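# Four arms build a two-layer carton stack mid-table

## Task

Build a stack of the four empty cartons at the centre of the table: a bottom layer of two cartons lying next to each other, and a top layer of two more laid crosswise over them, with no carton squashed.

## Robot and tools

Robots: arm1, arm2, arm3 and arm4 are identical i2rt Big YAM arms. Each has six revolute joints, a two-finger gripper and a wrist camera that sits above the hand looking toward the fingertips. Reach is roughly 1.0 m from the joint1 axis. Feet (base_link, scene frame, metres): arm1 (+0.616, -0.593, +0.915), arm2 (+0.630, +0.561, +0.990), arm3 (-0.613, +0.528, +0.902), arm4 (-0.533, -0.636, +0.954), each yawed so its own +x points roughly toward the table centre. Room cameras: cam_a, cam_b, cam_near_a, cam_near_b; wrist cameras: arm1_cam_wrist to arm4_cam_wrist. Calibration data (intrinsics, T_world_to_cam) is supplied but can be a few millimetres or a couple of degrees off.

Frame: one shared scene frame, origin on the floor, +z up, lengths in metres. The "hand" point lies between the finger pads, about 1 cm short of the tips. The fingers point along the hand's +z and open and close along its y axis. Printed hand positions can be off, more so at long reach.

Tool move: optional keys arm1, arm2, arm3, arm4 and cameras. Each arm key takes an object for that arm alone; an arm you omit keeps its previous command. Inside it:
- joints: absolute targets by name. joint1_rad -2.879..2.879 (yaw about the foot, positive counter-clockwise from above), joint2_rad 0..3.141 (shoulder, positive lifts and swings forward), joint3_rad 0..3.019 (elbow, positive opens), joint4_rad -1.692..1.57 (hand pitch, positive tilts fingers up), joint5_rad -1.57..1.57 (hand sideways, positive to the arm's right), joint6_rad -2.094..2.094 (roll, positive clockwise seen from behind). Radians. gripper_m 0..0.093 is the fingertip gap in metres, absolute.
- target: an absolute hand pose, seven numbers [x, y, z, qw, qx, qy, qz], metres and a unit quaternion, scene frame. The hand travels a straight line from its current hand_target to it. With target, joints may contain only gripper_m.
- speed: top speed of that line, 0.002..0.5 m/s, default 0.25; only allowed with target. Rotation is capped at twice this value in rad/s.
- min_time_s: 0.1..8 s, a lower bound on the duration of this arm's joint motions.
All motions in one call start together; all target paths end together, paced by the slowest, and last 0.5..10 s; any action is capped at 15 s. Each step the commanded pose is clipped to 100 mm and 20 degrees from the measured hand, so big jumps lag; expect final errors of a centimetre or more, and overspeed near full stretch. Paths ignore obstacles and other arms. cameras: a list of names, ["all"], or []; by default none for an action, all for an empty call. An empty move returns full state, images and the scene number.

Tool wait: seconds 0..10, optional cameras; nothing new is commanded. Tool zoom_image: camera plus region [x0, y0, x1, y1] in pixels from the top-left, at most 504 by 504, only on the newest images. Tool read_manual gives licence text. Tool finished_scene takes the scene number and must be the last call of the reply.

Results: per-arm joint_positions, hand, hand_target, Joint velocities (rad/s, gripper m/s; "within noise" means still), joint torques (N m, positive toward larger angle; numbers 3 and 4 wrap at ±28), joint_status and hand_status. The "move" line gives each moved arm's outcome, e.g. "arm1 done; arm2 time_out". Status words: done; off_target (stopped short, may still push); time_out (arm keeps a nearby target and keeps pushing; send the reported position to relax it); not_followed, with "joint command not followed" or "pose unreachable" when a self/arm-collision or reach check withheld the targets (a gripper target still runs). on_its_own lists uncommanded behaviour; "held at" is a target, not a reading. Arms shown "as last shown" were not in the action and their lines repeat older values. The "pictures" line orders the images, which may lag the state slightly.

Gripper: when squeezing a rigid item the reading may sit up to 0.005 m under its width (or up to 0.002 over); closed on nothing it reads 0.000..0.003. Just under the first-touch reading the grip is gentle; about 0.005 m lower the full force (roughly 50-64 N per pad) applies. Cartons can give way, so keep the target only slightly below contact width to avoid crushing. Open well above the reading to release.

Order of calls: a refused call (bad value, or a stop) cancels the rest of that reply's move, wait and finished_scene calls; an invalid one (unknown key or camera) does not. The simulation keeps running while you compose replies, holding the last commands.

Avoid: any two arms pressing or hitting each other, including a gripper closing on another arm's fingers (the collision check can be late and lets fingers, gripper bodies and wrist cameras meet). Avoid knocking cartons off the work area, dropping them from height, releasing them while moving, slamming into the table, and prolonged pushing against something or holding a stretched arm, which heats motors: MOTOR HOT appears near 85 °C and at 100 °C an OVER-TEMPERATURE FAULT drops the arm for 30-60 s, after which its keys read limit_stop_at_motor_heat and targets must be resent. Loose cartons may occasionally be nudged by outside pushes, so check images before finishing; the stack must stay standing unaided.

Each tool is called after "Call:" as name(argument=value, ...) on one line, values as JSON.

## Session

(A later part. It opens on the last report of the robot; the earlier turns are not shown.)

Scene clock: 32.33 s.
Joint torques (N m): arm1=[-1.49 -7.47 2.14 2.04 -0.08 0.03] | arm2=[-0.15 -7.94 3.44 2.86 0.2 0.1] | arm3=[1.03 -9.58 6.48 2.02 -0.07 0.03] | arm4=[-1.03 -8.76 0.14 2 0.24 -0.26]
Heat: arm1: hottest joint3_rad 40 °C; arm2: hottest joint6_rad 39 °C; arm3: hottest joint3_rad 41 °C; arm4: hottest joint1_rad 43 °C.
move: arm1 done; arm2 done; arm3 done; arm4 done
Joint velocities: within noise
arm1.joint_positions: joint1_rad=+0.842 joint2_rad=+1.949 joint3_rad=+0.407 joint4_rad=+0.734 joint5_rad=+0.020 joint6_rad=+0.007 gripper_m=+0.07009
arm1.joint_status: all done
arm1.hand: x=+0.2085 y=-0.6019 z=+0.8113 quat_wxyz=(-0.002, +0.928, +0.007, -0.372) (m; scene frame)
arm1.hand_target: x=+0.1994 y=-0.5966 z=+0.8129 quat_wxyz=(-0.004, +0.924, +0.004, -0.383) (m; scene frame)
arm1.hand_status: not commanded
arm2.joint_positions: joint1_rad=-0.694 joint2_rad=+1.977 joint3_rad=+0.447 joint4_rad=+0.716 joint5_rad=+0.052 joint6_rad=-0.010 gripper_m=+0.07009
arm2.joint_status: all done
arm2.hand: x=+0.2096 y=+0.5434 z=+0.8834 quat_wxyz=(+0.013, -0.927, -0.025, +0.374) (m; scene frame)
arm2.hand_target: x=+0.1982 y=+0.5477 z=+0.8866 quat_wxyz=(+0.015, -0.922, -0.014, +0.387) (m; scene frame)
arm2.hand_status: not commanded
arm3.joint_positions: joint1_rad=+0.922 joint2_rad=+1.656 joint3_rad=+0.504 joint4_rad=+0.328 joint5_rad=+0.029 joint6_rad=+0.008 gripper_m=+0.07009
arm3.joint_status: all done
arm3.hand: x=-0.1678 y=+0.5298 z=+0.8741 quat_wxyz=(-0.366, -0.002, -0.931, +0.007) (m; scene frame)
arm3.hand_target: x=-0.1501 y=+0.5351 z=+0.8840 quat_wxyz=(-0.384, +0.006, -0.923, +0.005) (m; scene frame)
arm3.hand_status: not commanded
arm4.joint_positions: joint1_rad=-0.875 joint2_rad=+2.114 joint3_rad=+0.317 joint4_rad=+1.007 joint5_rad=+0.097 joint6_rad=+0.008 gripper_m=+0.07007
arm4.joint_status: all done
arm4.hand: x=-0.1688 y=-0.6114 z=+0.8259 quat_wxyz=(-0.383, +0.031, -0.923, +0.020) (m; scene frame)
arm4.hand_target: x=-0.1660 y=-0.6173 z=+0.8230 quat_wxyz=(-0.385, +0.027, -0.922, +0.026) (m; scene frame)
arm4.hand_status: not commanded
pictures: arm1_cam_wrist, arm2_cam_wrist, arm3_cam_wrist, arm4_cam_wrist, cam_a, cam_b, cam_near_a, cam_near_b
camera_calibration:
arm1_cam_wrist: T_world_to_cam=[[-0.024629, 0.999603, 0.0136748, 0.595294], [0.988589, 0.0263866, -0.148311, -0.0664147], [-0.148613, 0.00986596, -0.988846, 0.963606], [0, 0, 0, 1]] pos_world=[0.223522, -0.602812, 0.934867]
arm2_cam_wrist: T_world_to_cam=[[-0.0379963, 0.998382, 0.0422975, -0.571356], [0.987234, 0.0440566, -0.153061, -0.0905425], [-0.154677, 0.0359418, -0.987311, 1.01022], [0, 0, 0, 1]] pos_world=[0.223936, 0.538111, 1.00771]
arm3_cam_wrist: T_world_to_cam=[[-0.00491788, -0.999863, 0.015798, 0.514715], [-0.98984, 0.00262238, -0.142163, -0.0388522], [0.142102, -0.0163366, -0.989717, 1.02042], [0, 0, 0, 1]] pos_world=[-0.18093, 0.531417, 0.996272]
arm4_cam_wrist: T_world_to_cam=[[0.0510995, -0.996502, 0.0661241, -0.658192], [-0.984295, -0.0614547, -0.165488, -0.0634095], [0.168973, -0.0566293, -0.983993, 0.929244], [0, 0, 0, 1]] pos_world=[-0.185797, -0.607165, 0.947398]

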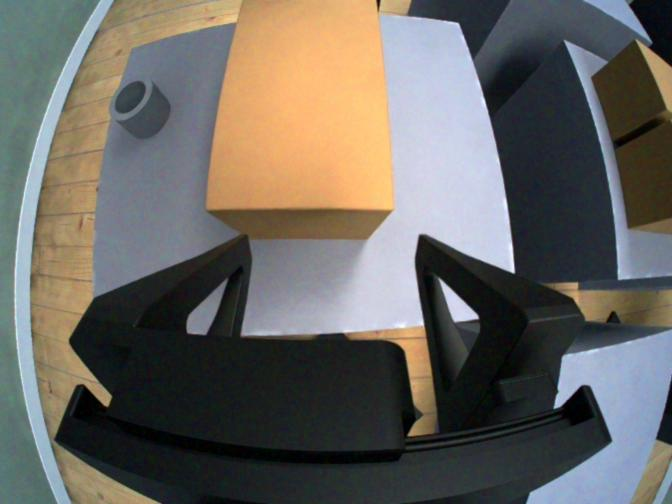

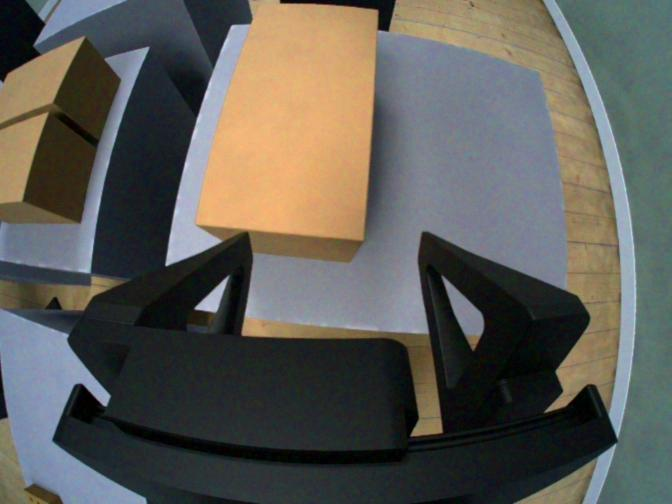

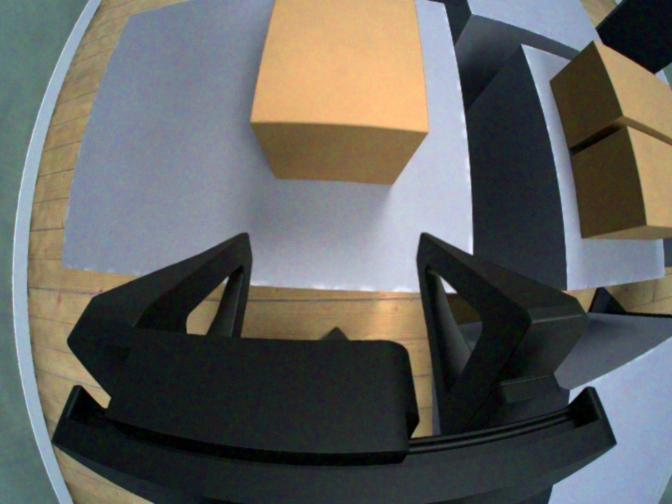

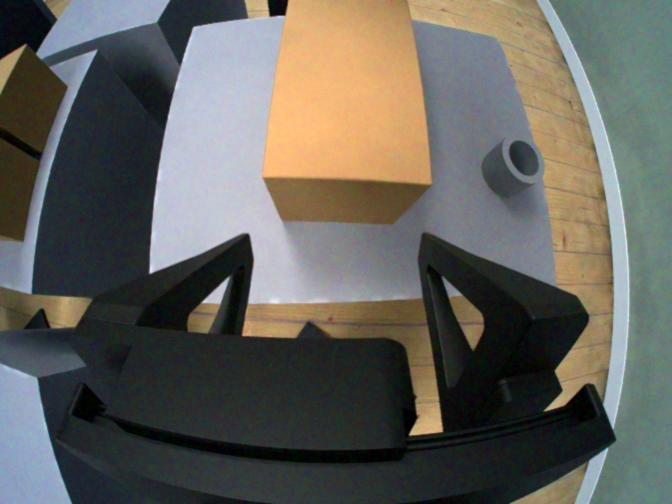

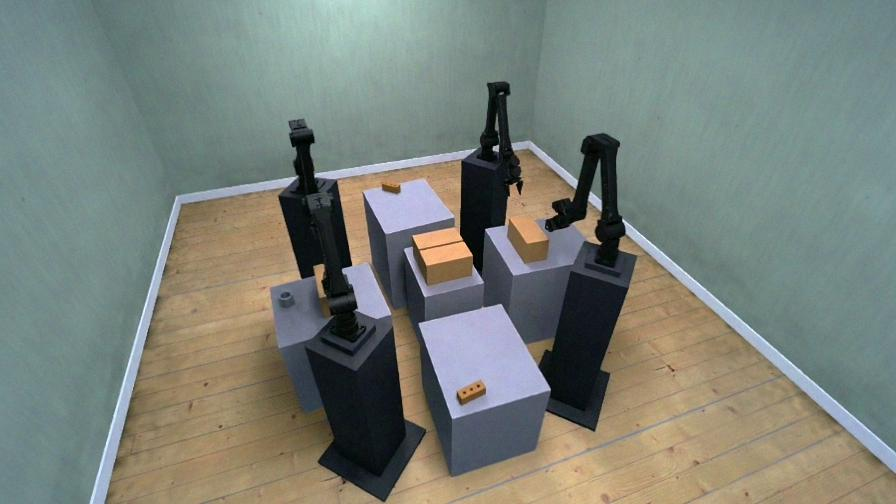

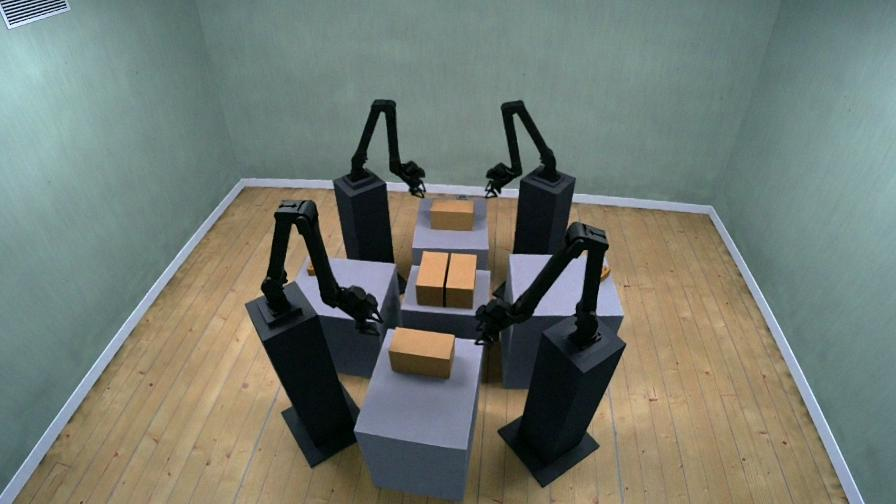

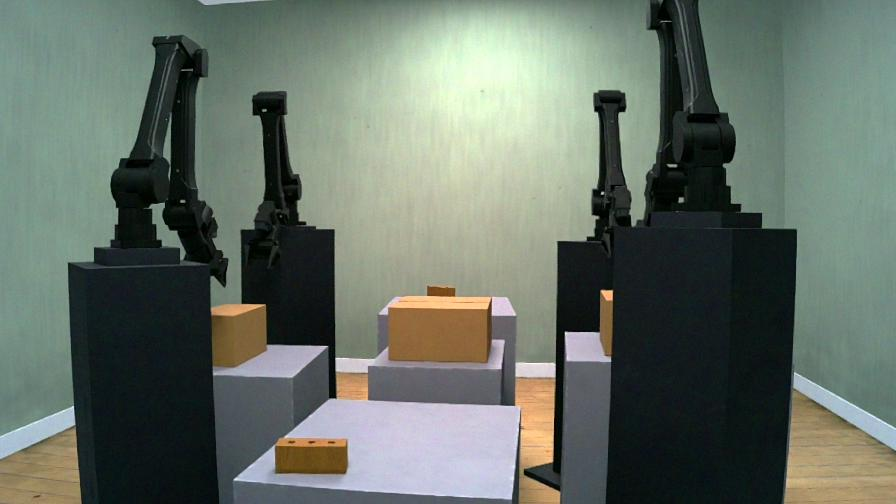

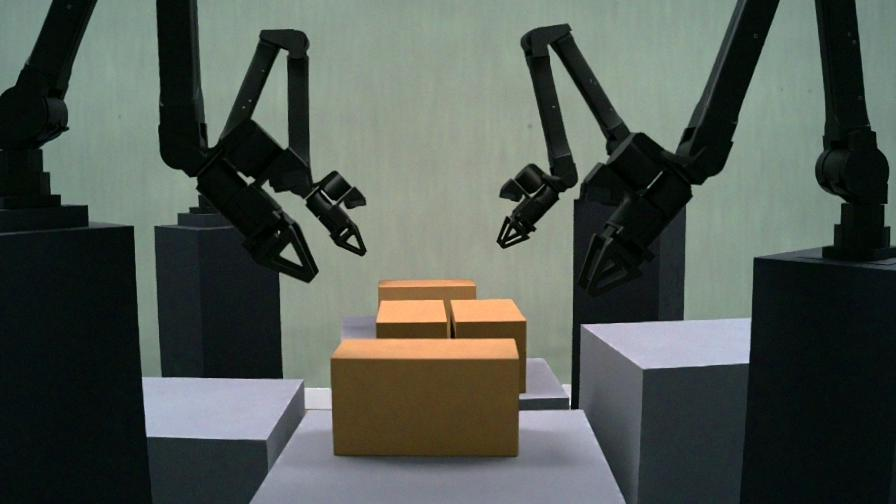

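Call:
move(arm1={"target":[0.19,-0.628,0.67,0,0.9239,0,-0.3827],"speed":0.15}, arm2={"target":[0.20,0.515,0.735,0,0.9239,0,-0.3827],"speed":0.15}, arm3={"target":[-0.075,0.52,0.74,0.3827,0,0.9239,0],"speed":0.15}, arm4={"target":[-0.115,-0.628,0.67,0.3827,0,0.9239,0],"speed":0.15}, cameras=["all"])

Scene clock: 38.13 s.
Joint torques (N m): arm1=[1.08 -9.47 -0.81 2.06 0.19 0.17] | arm2=[1.44 -9.7 -0.62 2.88 0.25 0.06] | arm3=[-0.73 -13.92 3.41 2.03 -0.1 0.05] | arm4=[-0.97 -11.93 -1.22 1.85 0.04 -0.09]
Heat: arm1: hottest joint3_rad 40 °C; arm2: hottest joint6_rad 39 °C; arm3: hottest joint3_rad 40 °C; arm4: hottest joint1_rad 43 °C.
move: arm1 done; arm2 done; arm3 off_target; arm4 done
Joint velocities: within noise
arm1.joint_positions: joint1_rad=+0.912 joint2_rad=+2.513 joint3_rad=+0.635 joint4_rad=+1.075 joint5_rad=+0.079 joint6_rad=+0.075 gripper_m=+0.07009
arm1.joint_status: not commanded
arm1.hand: x=+0.1920 y=-0.6221 z=+0.6712 quat_wxyz=(-0.003, +0.927, -0.003, -0.376) (m; scene frame)
arm1.hand_target: x=+0.1902 y=-0.6280 z=+0.6700 quat_wxyz=(+0.000, +0.924, +0.000, -0.382) (m; scene frame)
arm1.hand_status: done (0.006 m and 0.9 deg from the pose sent, 0.145 m and 1.6 deg at the start)
arm2.joint_positions: joint1_rad=-0.618 joint2_rad=+2.550 joint3_rad=+0.669 joint4_rad=+1.065 joint5_rad=+0.102 joint6_rad=+0.098 gripper_m=+0.07009
arm2.joint_status: not commanded
arm2.hand: x=+0.2028 y=+0.5189 z=+0.7351 quat_wxyz=(+0.003, -0.927, -0.001, +0.375) (m; scene frame)
arm2.hand_target: x=+0.2000 y=+0.5150 z=+0.7351 quat_wxyz=(+0.000, -0.924, +0.000, +0.383) (m; scene frame)
arm2.hand_status: done (0.005 m and 1.1 deg from the pose sent, 0.151 m and 3.4 deg at the start)
arm3.joint_positions: joint1_rad=+0.900 joint2_rad=+2.214 joint3_rad=+0.784 joint4_rad=+0.616 joint5_rad=-0.006 joint6_rad=-0.009 gripper_m=+0.07009
arm3.joint_status: not commanded
arm3.hand: x=-0.0853 y=+0.5267 z=+0.7376 quat_wxyz=(-0.371, +0.002, -0.929, -0.002) (m; scene frame)
arm3.hand_target: x=-0.0752 y=+0.5200 z=+0.7402 quat_wxyz=(-0.383, +0.000, -0.924, +0.000) (m; scene frame)
arm3.hand_status: off_target (0.013 m and 1.5 deg from the pose sent, 0.163 m and 2.2 deg at the start)
arm4.joint_positions: joint1_rad=-0.946 joint2_rad=+2.643 joint3_rad=+0.688 joint4_rad=+1.168 joint5_rad=+0.025 joint6_rad=+0.011 gripper_m=+0.07007
arm4.joint_status: not commanded
arm4.hand: x=-0.1136 y=-0.6219 z=+0.6762 quat_wxyz=(-0.383, +0.010, -0.924, +0.000) (m; scene frame)
arm4.hand_target: x=-0.1152 y=-0.6279 z=+0.6702 quat_wxyz=(-0.383, +0.000, -0.924, +0.000) (m; scene frame)
arm4.hand_status: done (0.009 m and 1.2 deg from the pose sent, 0.166 m and 4.2 deg at the start)
pictures: arm1_cam_wrist, arm2_cam_wrist, arm3_cam_wrist, arm4_cam_wrist, cam_a, cam_b, cam_near_a, cam_near_b
camera_calibration:
arm1_cam_wrist: T_world_to_cam=[[-0.00494026, 0.999948, 0.0089127, 0.616563], [0.987693, 0.00627267, -0.156282, -0.0774551], [-0.156329, 0.00803094, -0.987672, 0.822393], [0, 0, 0, 1]] pos_world=[0.208112, -0.62265, 0.794655]
arm2_cam_wrist: T_world_to_cam=[[-0.00235771, 0.999986, 0.00470061, -0.521217], [0.98782, 0.00306032, -0.15557, -0.0825371], [-0.155583, 0.00427657, -0.987814, 0.880655], [0, 0, 0, 1]] pos_world=[0.217318, 0.517696, 0.859533]
arm3_cam_wrist: T_world_to_cam=[[0.00978907, -0.999951, 0.00108669, 0.526251], [-0.98824, -0.00984025, -0.152594, 0.0378271], [0.152598, 0.000419843, -0.988288, 0.864583], [0, 0, 0, 1]] pos_world=[-0.0997026, 0.526235, 0.859657]
arm4_cam_wrist: T_world_to_cam=[[0.0293868, -0.999486, 0.0127992, -0.629879], [-0.985547, -0.0311094, -0.166522, -0.0151285], [0.166834, -0.00772067, -0.985955, 0.803513], [0, 0, 0, 1]] pos_world=[-0.130453, -0.623823, 0.79777]

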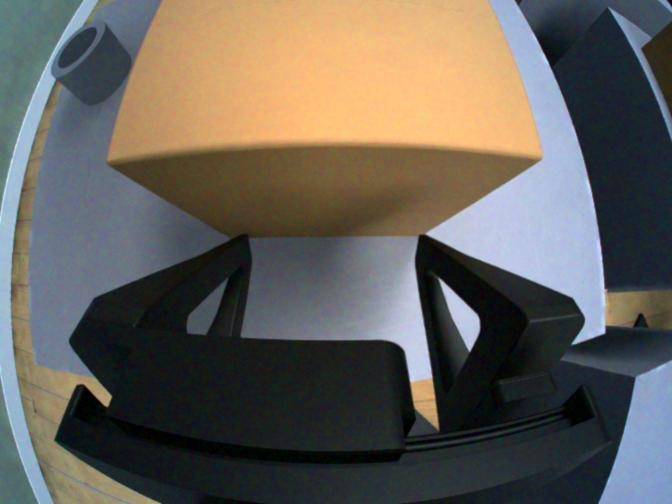

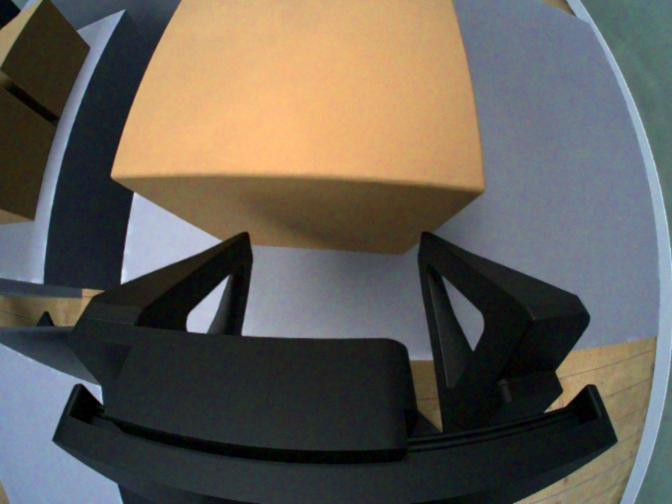

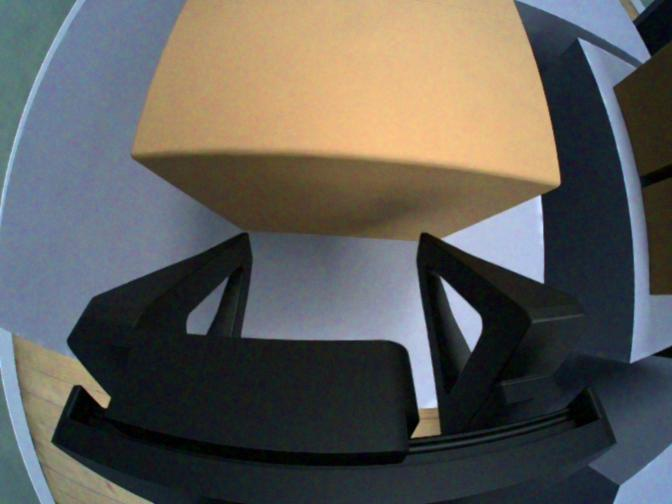

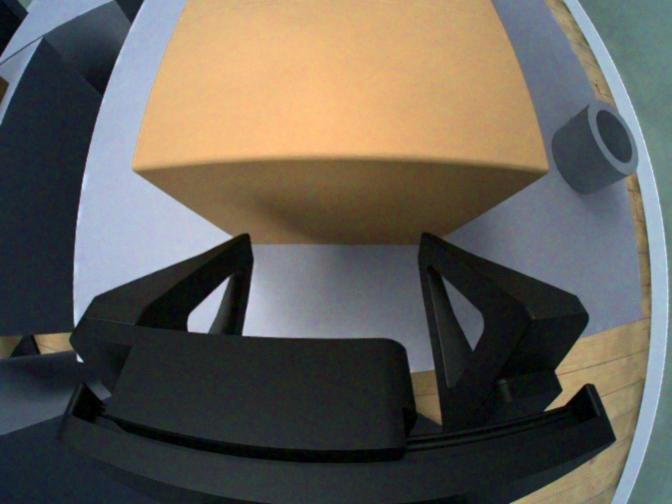

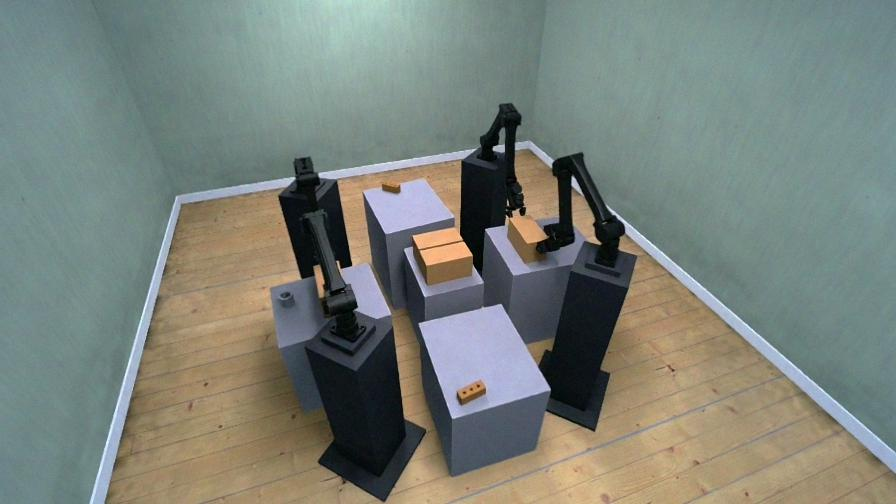

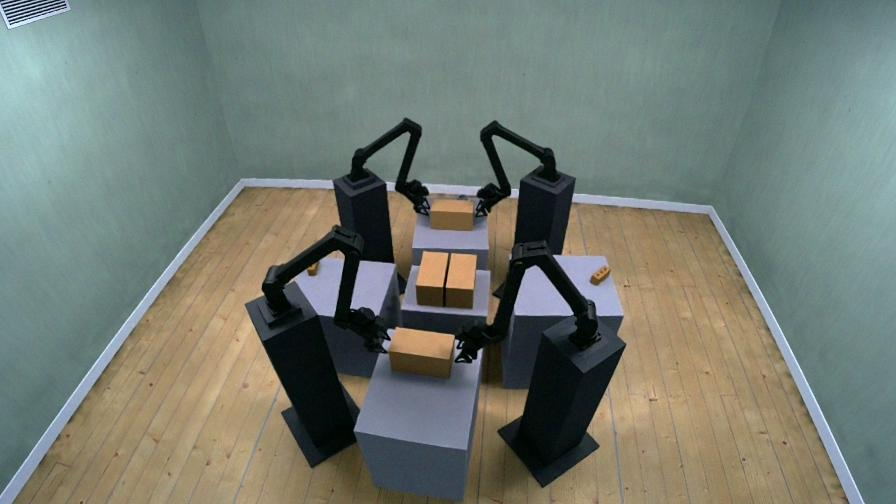

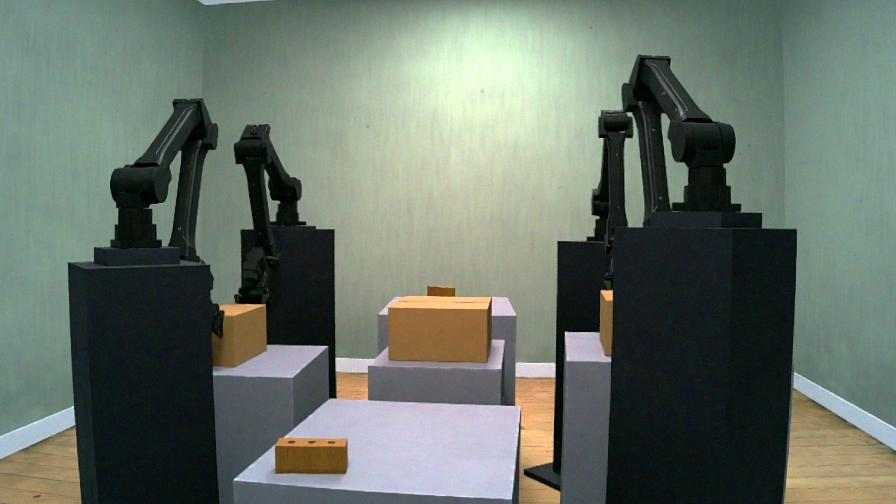

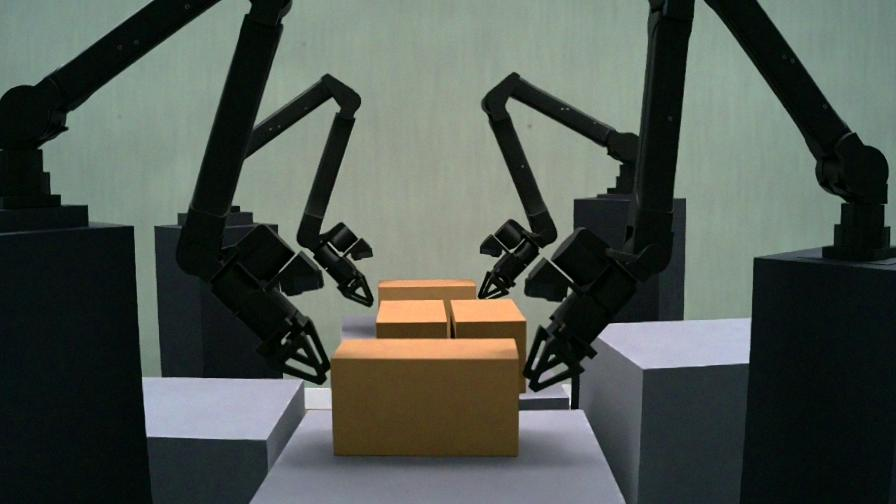

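Call:
move(arm1={"target":[0.170,-0.632,0.67,0,0.9239,0,-0.3827],"speed":0.05}, arm2={"target":[0.180,0.507,0.735,0,0.9239,0,-0.3827],"speed":0.05}, arm3={"target":[-0.055,0.515,0.74,0.3827,0,0.9239,0],"speed":0.05}, arm4={"target":[-0.095,-0.632,0.67,0.3827,0,0.9239,0],"speed":0.05}, cameras=["cam_near_b","cam_near_a","cam_b","arm1_cam_wrist","arm2_cam_wrist"])

Scene clock: 40.23 s.
Joint torques (N m): arm1=[1.2 -11.22 -0.21 1.21 0.2 0.18] | arm2=[2.84 -11.4 0.58 1.68 0.15 0.05] | arm3=[-0.56 -14.27 4.85 1.22 -0.17 0.03] | arm4=[-1.2 -14.15 -0.59 1.07 0.04 -0.2]
Heat: arm1: hottest joint1_rad 39 °C; arm2: hottest joint6_rad 39 °C; arm3: hottest joint3_rad 40 °C; arm4: hottest joint1_rad 43 °C.
move: arm1 off_target; arm2 off_target; arm3 off_target; arm4 done
Joint velocities: within noise
arm1.joint_positions: joint1_rad=+0.917 joint2_rad=+2.513 joint3_rad=+0.674 joint4_rad=+1.036 joint5_rad=+0.083 joint6_rad=+0.078 gripper_m=+0.07009
arm1.joint_status: not commanded
arm1.hand: x=+0.1775 y=-0.6249 z=+0.6671 quat_wxyz=(-0.003, +0.926, -0.002, -0.377) (m; scene frame)
arm1.hand_target: x=+0.1702 y=-0.6320 z=+0.6700 quat_wxyz=(+0.000, +0.924, +0.000, -0.383) (m; scene frame)
arm1.hand_status: off_target (0.011 m and 0.9 deg from the pose sent, 0.024 m and 0.9 deg at the start)
arm2.joint_positions: joint1_rad=-0.605 joint2_rad=+2.550 joint3_rad=+0.704 joint4_rad=+1.025 joint5_rad=+0.115 joint6_rad=+0.112 gripper_m=+0.07009
arm2.joint_status: not commanded
arm2.hand: x=+0.1911 y=+0.5139 z=+0.7308 quat_wxyz=(+0.004, -0.928, +0.002, +0.373) (m; scene frame)
arm2.hand_target: x=+0.1803 y=+0.5069 z=+0.7352 quat_wxyz=(+0.000, -0.924, +0.000, +0.383) (m; scene frame)
arm2.hand_status: off_target (0.014 m and 1.3 deg from the pose sent, 0.026 m and 1.1 deg at the start)
arm3.joint_positions: joint1_rad=+0.887 joint2_rad=+2.223 joint3_rad=+0.823 joint4_rad=+0.588 joint5_rad=-0.013 joint6_rad=-0.014 gripper_m=+0.07009
arm3.joint_status: not commanded
arm3.hand: x=-0.0719 y=+0.5207 z=+0.7368 quat_wxyz=(-0.371, +0.000, -0.928, -0.002) (m; scene frame)
arm3.hand_target: x=-0.0555 y=+0.5150 z=+0.7405 quat_wxyz=(-0.383, +0.000, -0.924, +0.000) (m; scene frame)
arm3.hand_status: off_target (0.018 m and 1.4 deg from the pose sent, 0.033 m and 1.5 deg at the start)
arm4.joint_positions: joint1_rad=-0.960 joint2_rad=+2.643 joint3_rad=+0.724 joint4_rad=+1.123 joint5_rad=+0.014 joint6_rad=+0.011 gripper_m=+0.07007
arm4.joint_status: not commanded
arm4.hand: x=-0.1022 y=-0.6256 z=+0.6696 quat_wxyz=(-0.378, +0.006, -0.926, -0.002) (m; scene frame)
arm4.hand_target: x=-0.0950 y=-0.6320 z=+0.6701 quat_wxyz=(-0.383, +0.000, -0.924, +0.000) (m; scene frame)
arm4.hand_status: done (0.010 m and 0.9 deg from the pose sent, 0.022 m and 1.2 deg at the start)
pictures: arm1_cam_wrist, arm2_cam_wrist, cam_b, cam_near_a, cam_near_b
camera_calibration:
arm1_cam_wrist: T_world_to_cam=[[-0.00536626, 0.999942, 0.00938726, 0.619131], [0.987533, 0.00677605, -0.157265, -0.0627463], [-0.15732, 0.0084263, -0.987512, 0.816327], [0, 0, 0, 1]] pos_world=[0.193711, -0.625549, 0.790453]
arm2_cam_wrist: T_world_to_cam=[[0.00412023, 0.999979, 0.00490312, -0.517623], [0.98822, -0.00332158, -0.153001, -0.0702432], [-0.152982, 0.00547576, -0.988214, 0.87374], [0, 0, 0, 1]] pos_world=[0.205215, 0.512595, 0.855233]

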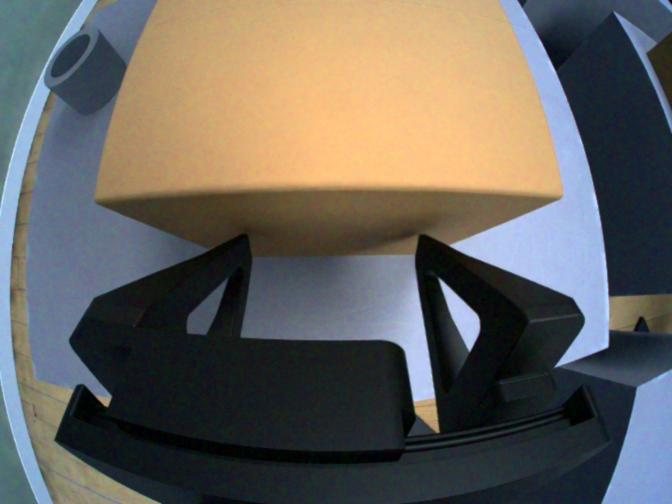

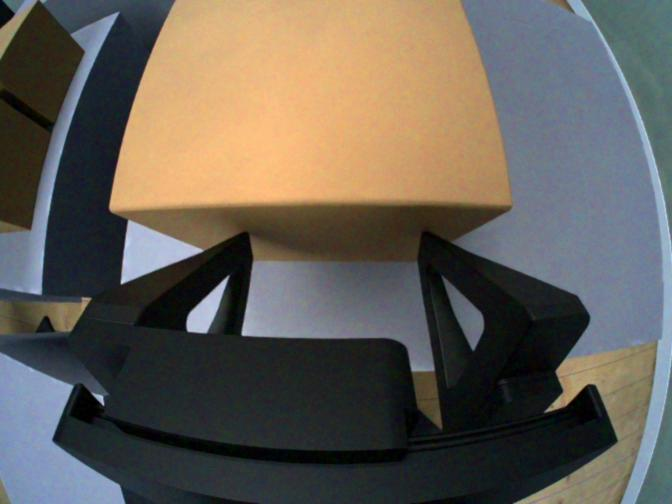

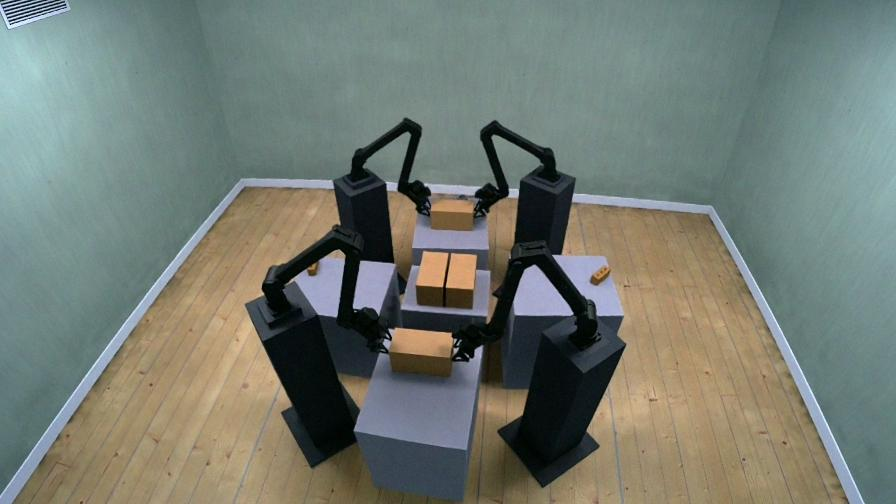

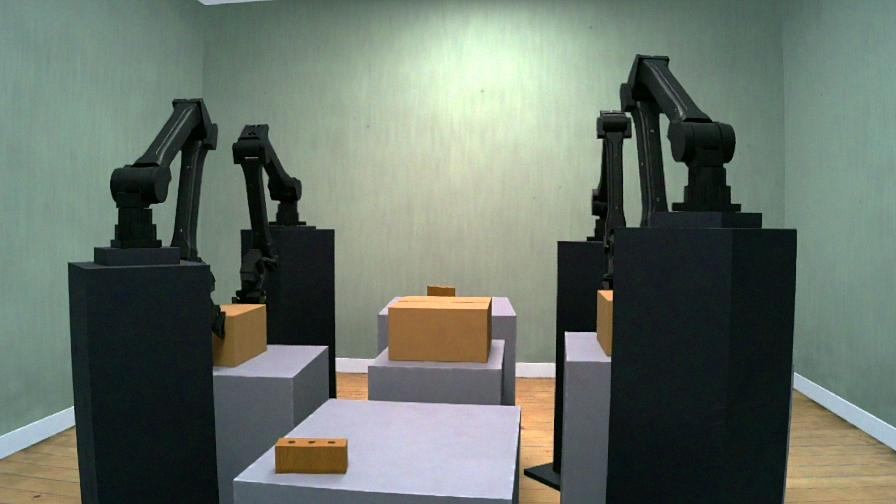

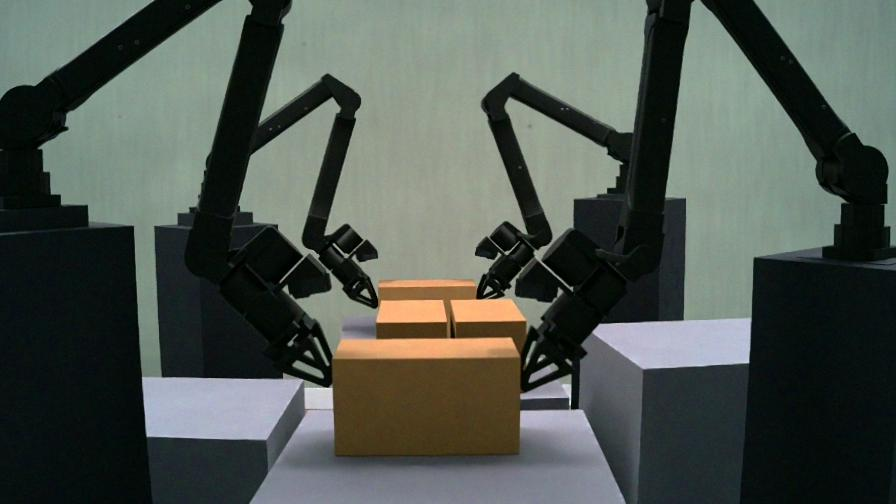

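Call:
move(arm1={"target":[0.158,-0.632,0.67,0,0.9239,0,-0.3827],"speed":0.05}, arm2={"target":[0.168,0.507,0.735,0,0.9239,0,-0.3827],"speed":0.05}, arm3={"target":[-0.043,0.515,0.74,0.3827,0,0.9239,0],"speed":0.05}, arm4={"target":[-0.083,-0.632,0.67,0.3827,0,0.9239,0],"speed":0.05}, cameras=["cam_near_b","cam_b"])

Call:
zoom_image(camera="cam_near_b", region=[200, 220, 620, 480])

Scene clock: 42.70 s.
Joint torques (N m): arm1=[0.79 -12.04 0.42 1.28 0.11 0.15] | arm2=[1.85 -12.45 1.73 1.7 -0.01 0] | arm3=[-0.56 -14.62 5.91 1.39 -0.13 0.04] | arm4=[-1.2 -15.33 0.25 1.28 0.05 -0.19]
Heat: arm1: hottest joint1_rad 39 °C; arm2: hottest joint6_rad 38 °C; arm3: hottest joint3_rad 40 °C; arm4: hottest joint1_rad 43 °C.
move: arm1 off_target; arm2 off_target; arm3 off_target; arm4 off_target
Joint velocities: within noise
arm1.joint_positions: joint1_rad=+0.917 joint2_rad=+2.513 joint3_rad=+0.693 joint4_rad=+0.997 joint5_rad=+0.083 joint6_rad=+0.078 gripper_m=+0.07009
arm1.joint_status: not commanded
arm1.hand: x=+0.1743 y=-0.6253 z=+0.6617 quat_wxyz=(-0.004, +0.930, -0.002, -0.367) (m; scene frame)
arm1.hand_target: x=+0.1584 y=-0.6320 z=+0.6702 quat_wxyz=(+0.000, +0.924, +0.000, -0.383) (m; scene frame)
arm1.hand_status: off_target (0.019 m and 2.0 deg from the pose sent, 0.021 m and 0.9 deg at the start)
arm2.joint_positions: joint1_rad=-0.605 joint2_rad=+2.550 joint3_rad=+0.718 joint4_rad=+0.987 joint5_rad=+0.115 joint6_rad=+0.112 gripper_m=+0.07009
arm2.joint_status: not commanded
arm2.hand: x=+0.1905 y=+0.5138 z=+0.7253 quat_wxyz=(+0.006, -0.932, +0.001, +0.362) (m; scene frame)
arm2.hand_target: x=+0.1684 y=+0.5069 z=+0.7356 quat_wxyz=(+0.000, -0.924, +0.000, +0.383) (m; scene frame)
arm2.hand_status: off_target (0.025 m and 2.6 deg from the pose sent, 0.024 m and 1.3 deg at the start)
arm3.joint_positions: joint1_rad=+0.887 joint2_rad=+2.232 joint3_rad=+0.839 joint4_rad=+0.556 joint5_rad=-0.013 joint6_rad=-0.015 gripper_m=+0.07009
arm3.joint_status: not commanded
arm3.hand: x=-0.0709 y=+0.5207 z=+0.7310 quat_wxyz=(-0.360, +0.000, -0.933, -0.002) (m; scene frame)
arm3.hand_target: x=-0.0443 y=+0.5149 z=+0.7413 quat_wxyz=(-0.383, +0.000, -0.924, +0.000) (m; scene frame)
arm3.hand_status: off_target (0.030 m and 2.8 deg from the pose sent, 0.030 m and 1.4 deg at the start)
arm4.joint_positions: joint1_rad=-0.960 joint2_rad=+2.643 joint3_rad=+0.740 joint4_rad=+1.081 joint5_rad=+0.013 joint6_rad=+0.011 gripper_m=+0.07007
arm4.joint_status: not commanded
arm4.hand: x=-0.1009 y=-0.6256 z=+0.6632 quat_wxyz=(-0.367, +0.006, -0.930, -0.002) (m; scene frame)
arm4.hand_target: x=-0.0832 y=-0.6321 z=+0.6705 quat_wxyz=(-0.383, +0.000, -0.924, +0.000) (m; scene frame)
arm4.hand_status: off_target (0.020 m and 2.1 deg from the pose sent, 0.020 m and 0.9 deg at the start)
pictures: cam_b, cam_near_b

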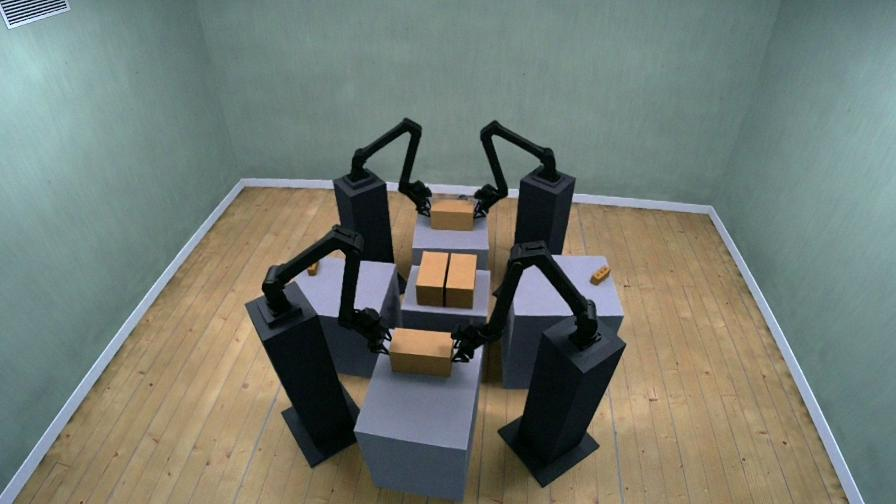

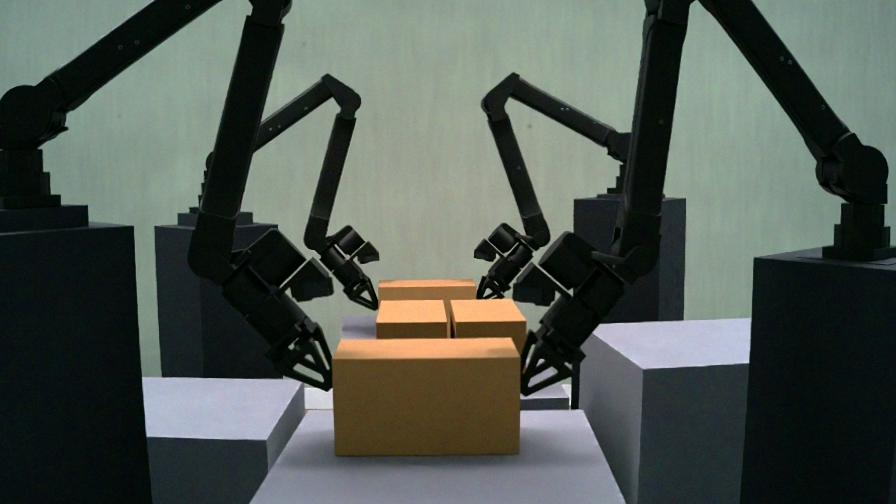

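Scaled by 1.200 from the camera's 896x504 image, which has a finer 1280x720 frame.

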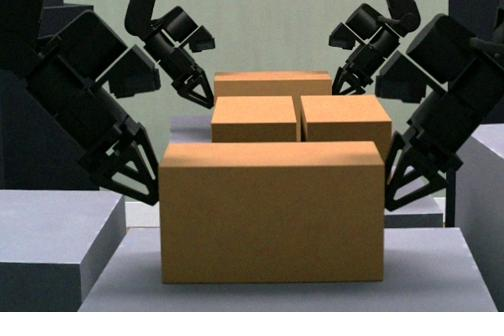

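Call:
move(arm1={"target":[0.150,-0.632,0.73,0,0.9239,0,-0.3827],"speed":0.05}, arm2={"target":[0.160,0.507,0.795,0,0.9239,0,-0.3827],"speed":0.05}, arm3={"target":[-0.037,0.515,0.80,0.3827,0,0.9239,0],"speed":0.05}, arm4={"target":[-0.075,-0.632,0.73,0.3827,0,0.9239,0],"speed":0.05}, cameras=["cam_near_b","cam_b"])

Call:
zoom_image(camera="cam_near_b", region=[200, 220, 620, 480])

Call:
zoom_image(camera="cam_b", region=[330, 120, 530, 400])

Scene clock: 45.90 s.
Joint torques (N m): arm1=[0.56 -13.74 0.9 1.65 0.07 0.13] | arm2=[1.14 -14.27 1.85 2.35 -0.08 -0.09] | arm3=[-0.38 -17.73 5.55 1.89 -0.09 0.04] | arm4=[-1.14 -16.5 0.32 1.69 0.07 -0.19]
Heat: arm1: hottest joint1_rad 39 °C; arm2: hottest joint6_rad 38 °C; arm3: hottest joint3_rad 40 °C; arm4: hottest joint1_rad 43 °C.
move: arm1 off_target; arm2 off_target; arm3 off_target; arm4 off_target
Joint velocities: within noise
arm1.joint_positions: joint1_rad=+0.917 joint2_rad=+2.331 joint3_rad=+0.624 joint4_rad=+0.850 joint5_rad=+0.082 joint6_rad=+0.078 gripper_m=+0.07009
arm1.joint_status: not commanded
arm1.hand: x=+0.1747 y=-0.6257 z=+0.7076 quat_wxyz=(-0.006, +0.936, -0.001, -0.351) (m; scene frame)
arm1.hand_target: x=+0.1506 y=-0.6320 z=+0.7301 quat_wxyz=(+0.000, +0.924, +0.000, -0.383) (m; scene frame)
arm1.hand_status: off_target (0.034 m and 4.0 deg from the pose sent, 0.073 m and 2.0 deg at the start)
arm2.joint_positions: joint1_rad=-0.605 joint2_rad=+2.375 joint3_rad=+0.651 joint4_rad=+0.851 joint5_rad=+0.115 joint6_rad=+0.112 gripper_m=+0.07009
arm2.joint_status: not commanded
arm2.hand: x=+0.1879 y=+0.5134 z=+0.7714 quat_wxyz=(+0.008, -0.937, +0.000, +0.349) (m; scene frame)
arm2.hand_target: x=+0.1609 y=+0.5071 z=+0.7952 quat_wxyz=(+0.000, -0.924, +0.000, +0.383) (m; scene frame)
arm2.hand_status: off_target (0.037 m and 4.2 deg from the pose sent, 0.076 m and 2.7 deg at the start)
arm3.joint_positions: joint1_rad=+0.887 joint2_rad=+2.116 joint3_rad=+0.833 joint4_rad=+0.402 joint5_rad=-0.013 joint6_rad=-0.015 gripper_m=+0.07009
arm3.joint_status: not commanded
arm3.hand: x=-0.0705 y=+0.5204 z=+0.7647 quat_wxyz=(-0.339, +0.000, -0.941, -0.002) (m; scene frame)
arm3.hand_target: x=-0.0386 y=+0.5148 z=+0.8007 quat_wxyz=(-0.383, +0.000, -0.924, +0.000) (m; scene frame)
arm3.hand_status: off_target (0.049 m and 5.3 deg from the pose sent, 0.077 m and 2.8 deg at the start)
arm4.joint_positions: joint1_rad=-0.961 joint2_rad=+2.464 joint3_rad=+0.656 joint4_rad=+0.963 joint5_rad=+0.013 joint6_rad=+0.011 gripper_m=+0.07007
arm4.joint_status: not commanded
arm4.hand: x=-0.0981 y=-0.6257 z=+0.7121 quat_wxyz=(-0.355, +0.006, -0.935, -0.002) (m; scene frame)
arm4.hand_target: x=-0.0756 y=-0.6322 z=+0.7301 quat_wxyz=(-0.383, +0.000, -0.924, +0.000) (m; scene frame)
arm4.hand_status: off_target (0.030 m and 3.4 deg from the pose sent, 0.072 m and 2.1 deg at the start)
pictures: cam_b, cam_near_b

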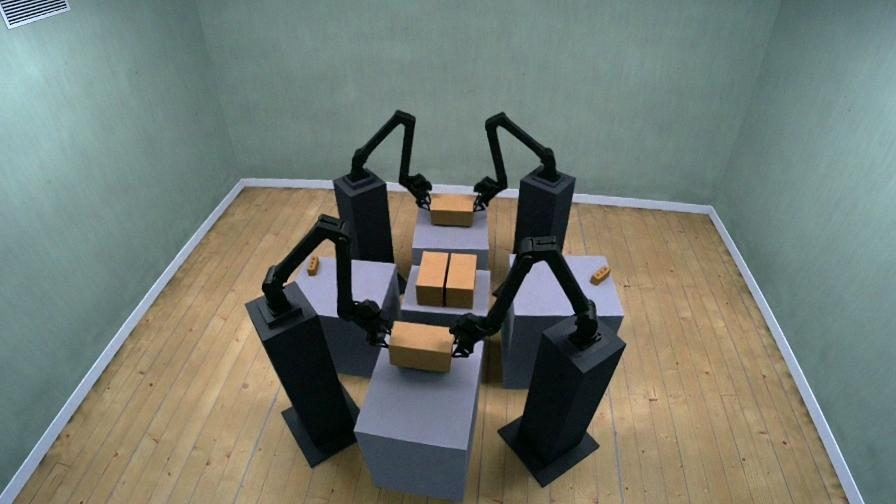

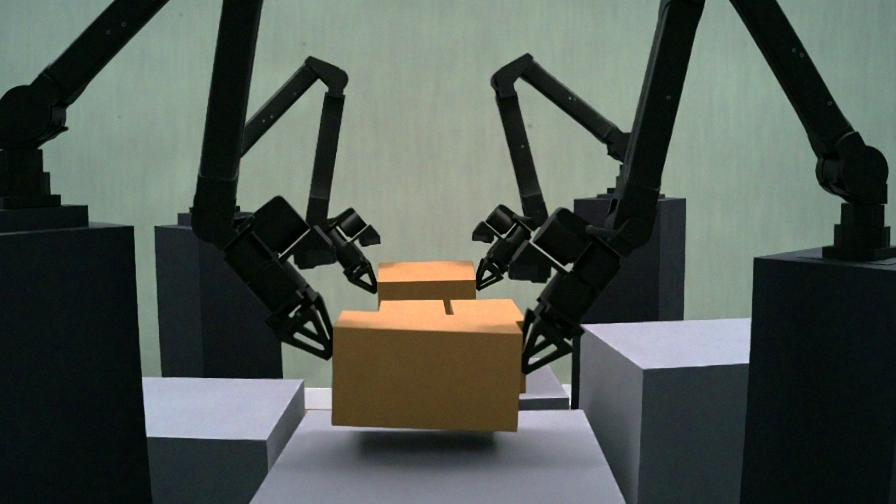

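Scaled by 1.200 from the camera's 896x504 image, which has a finer 1280x720 frame.

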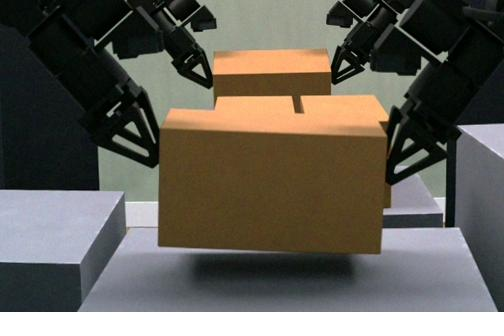

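Scaled by 1.800 from the camera's 896x504 image, which has a finer 1280x720 frame.

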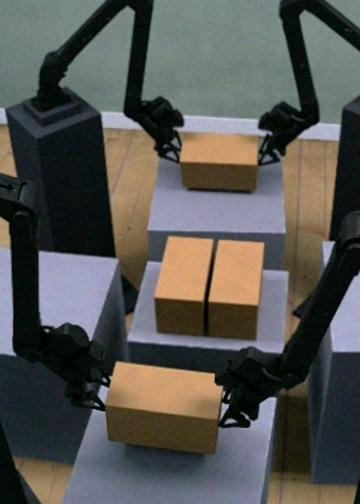

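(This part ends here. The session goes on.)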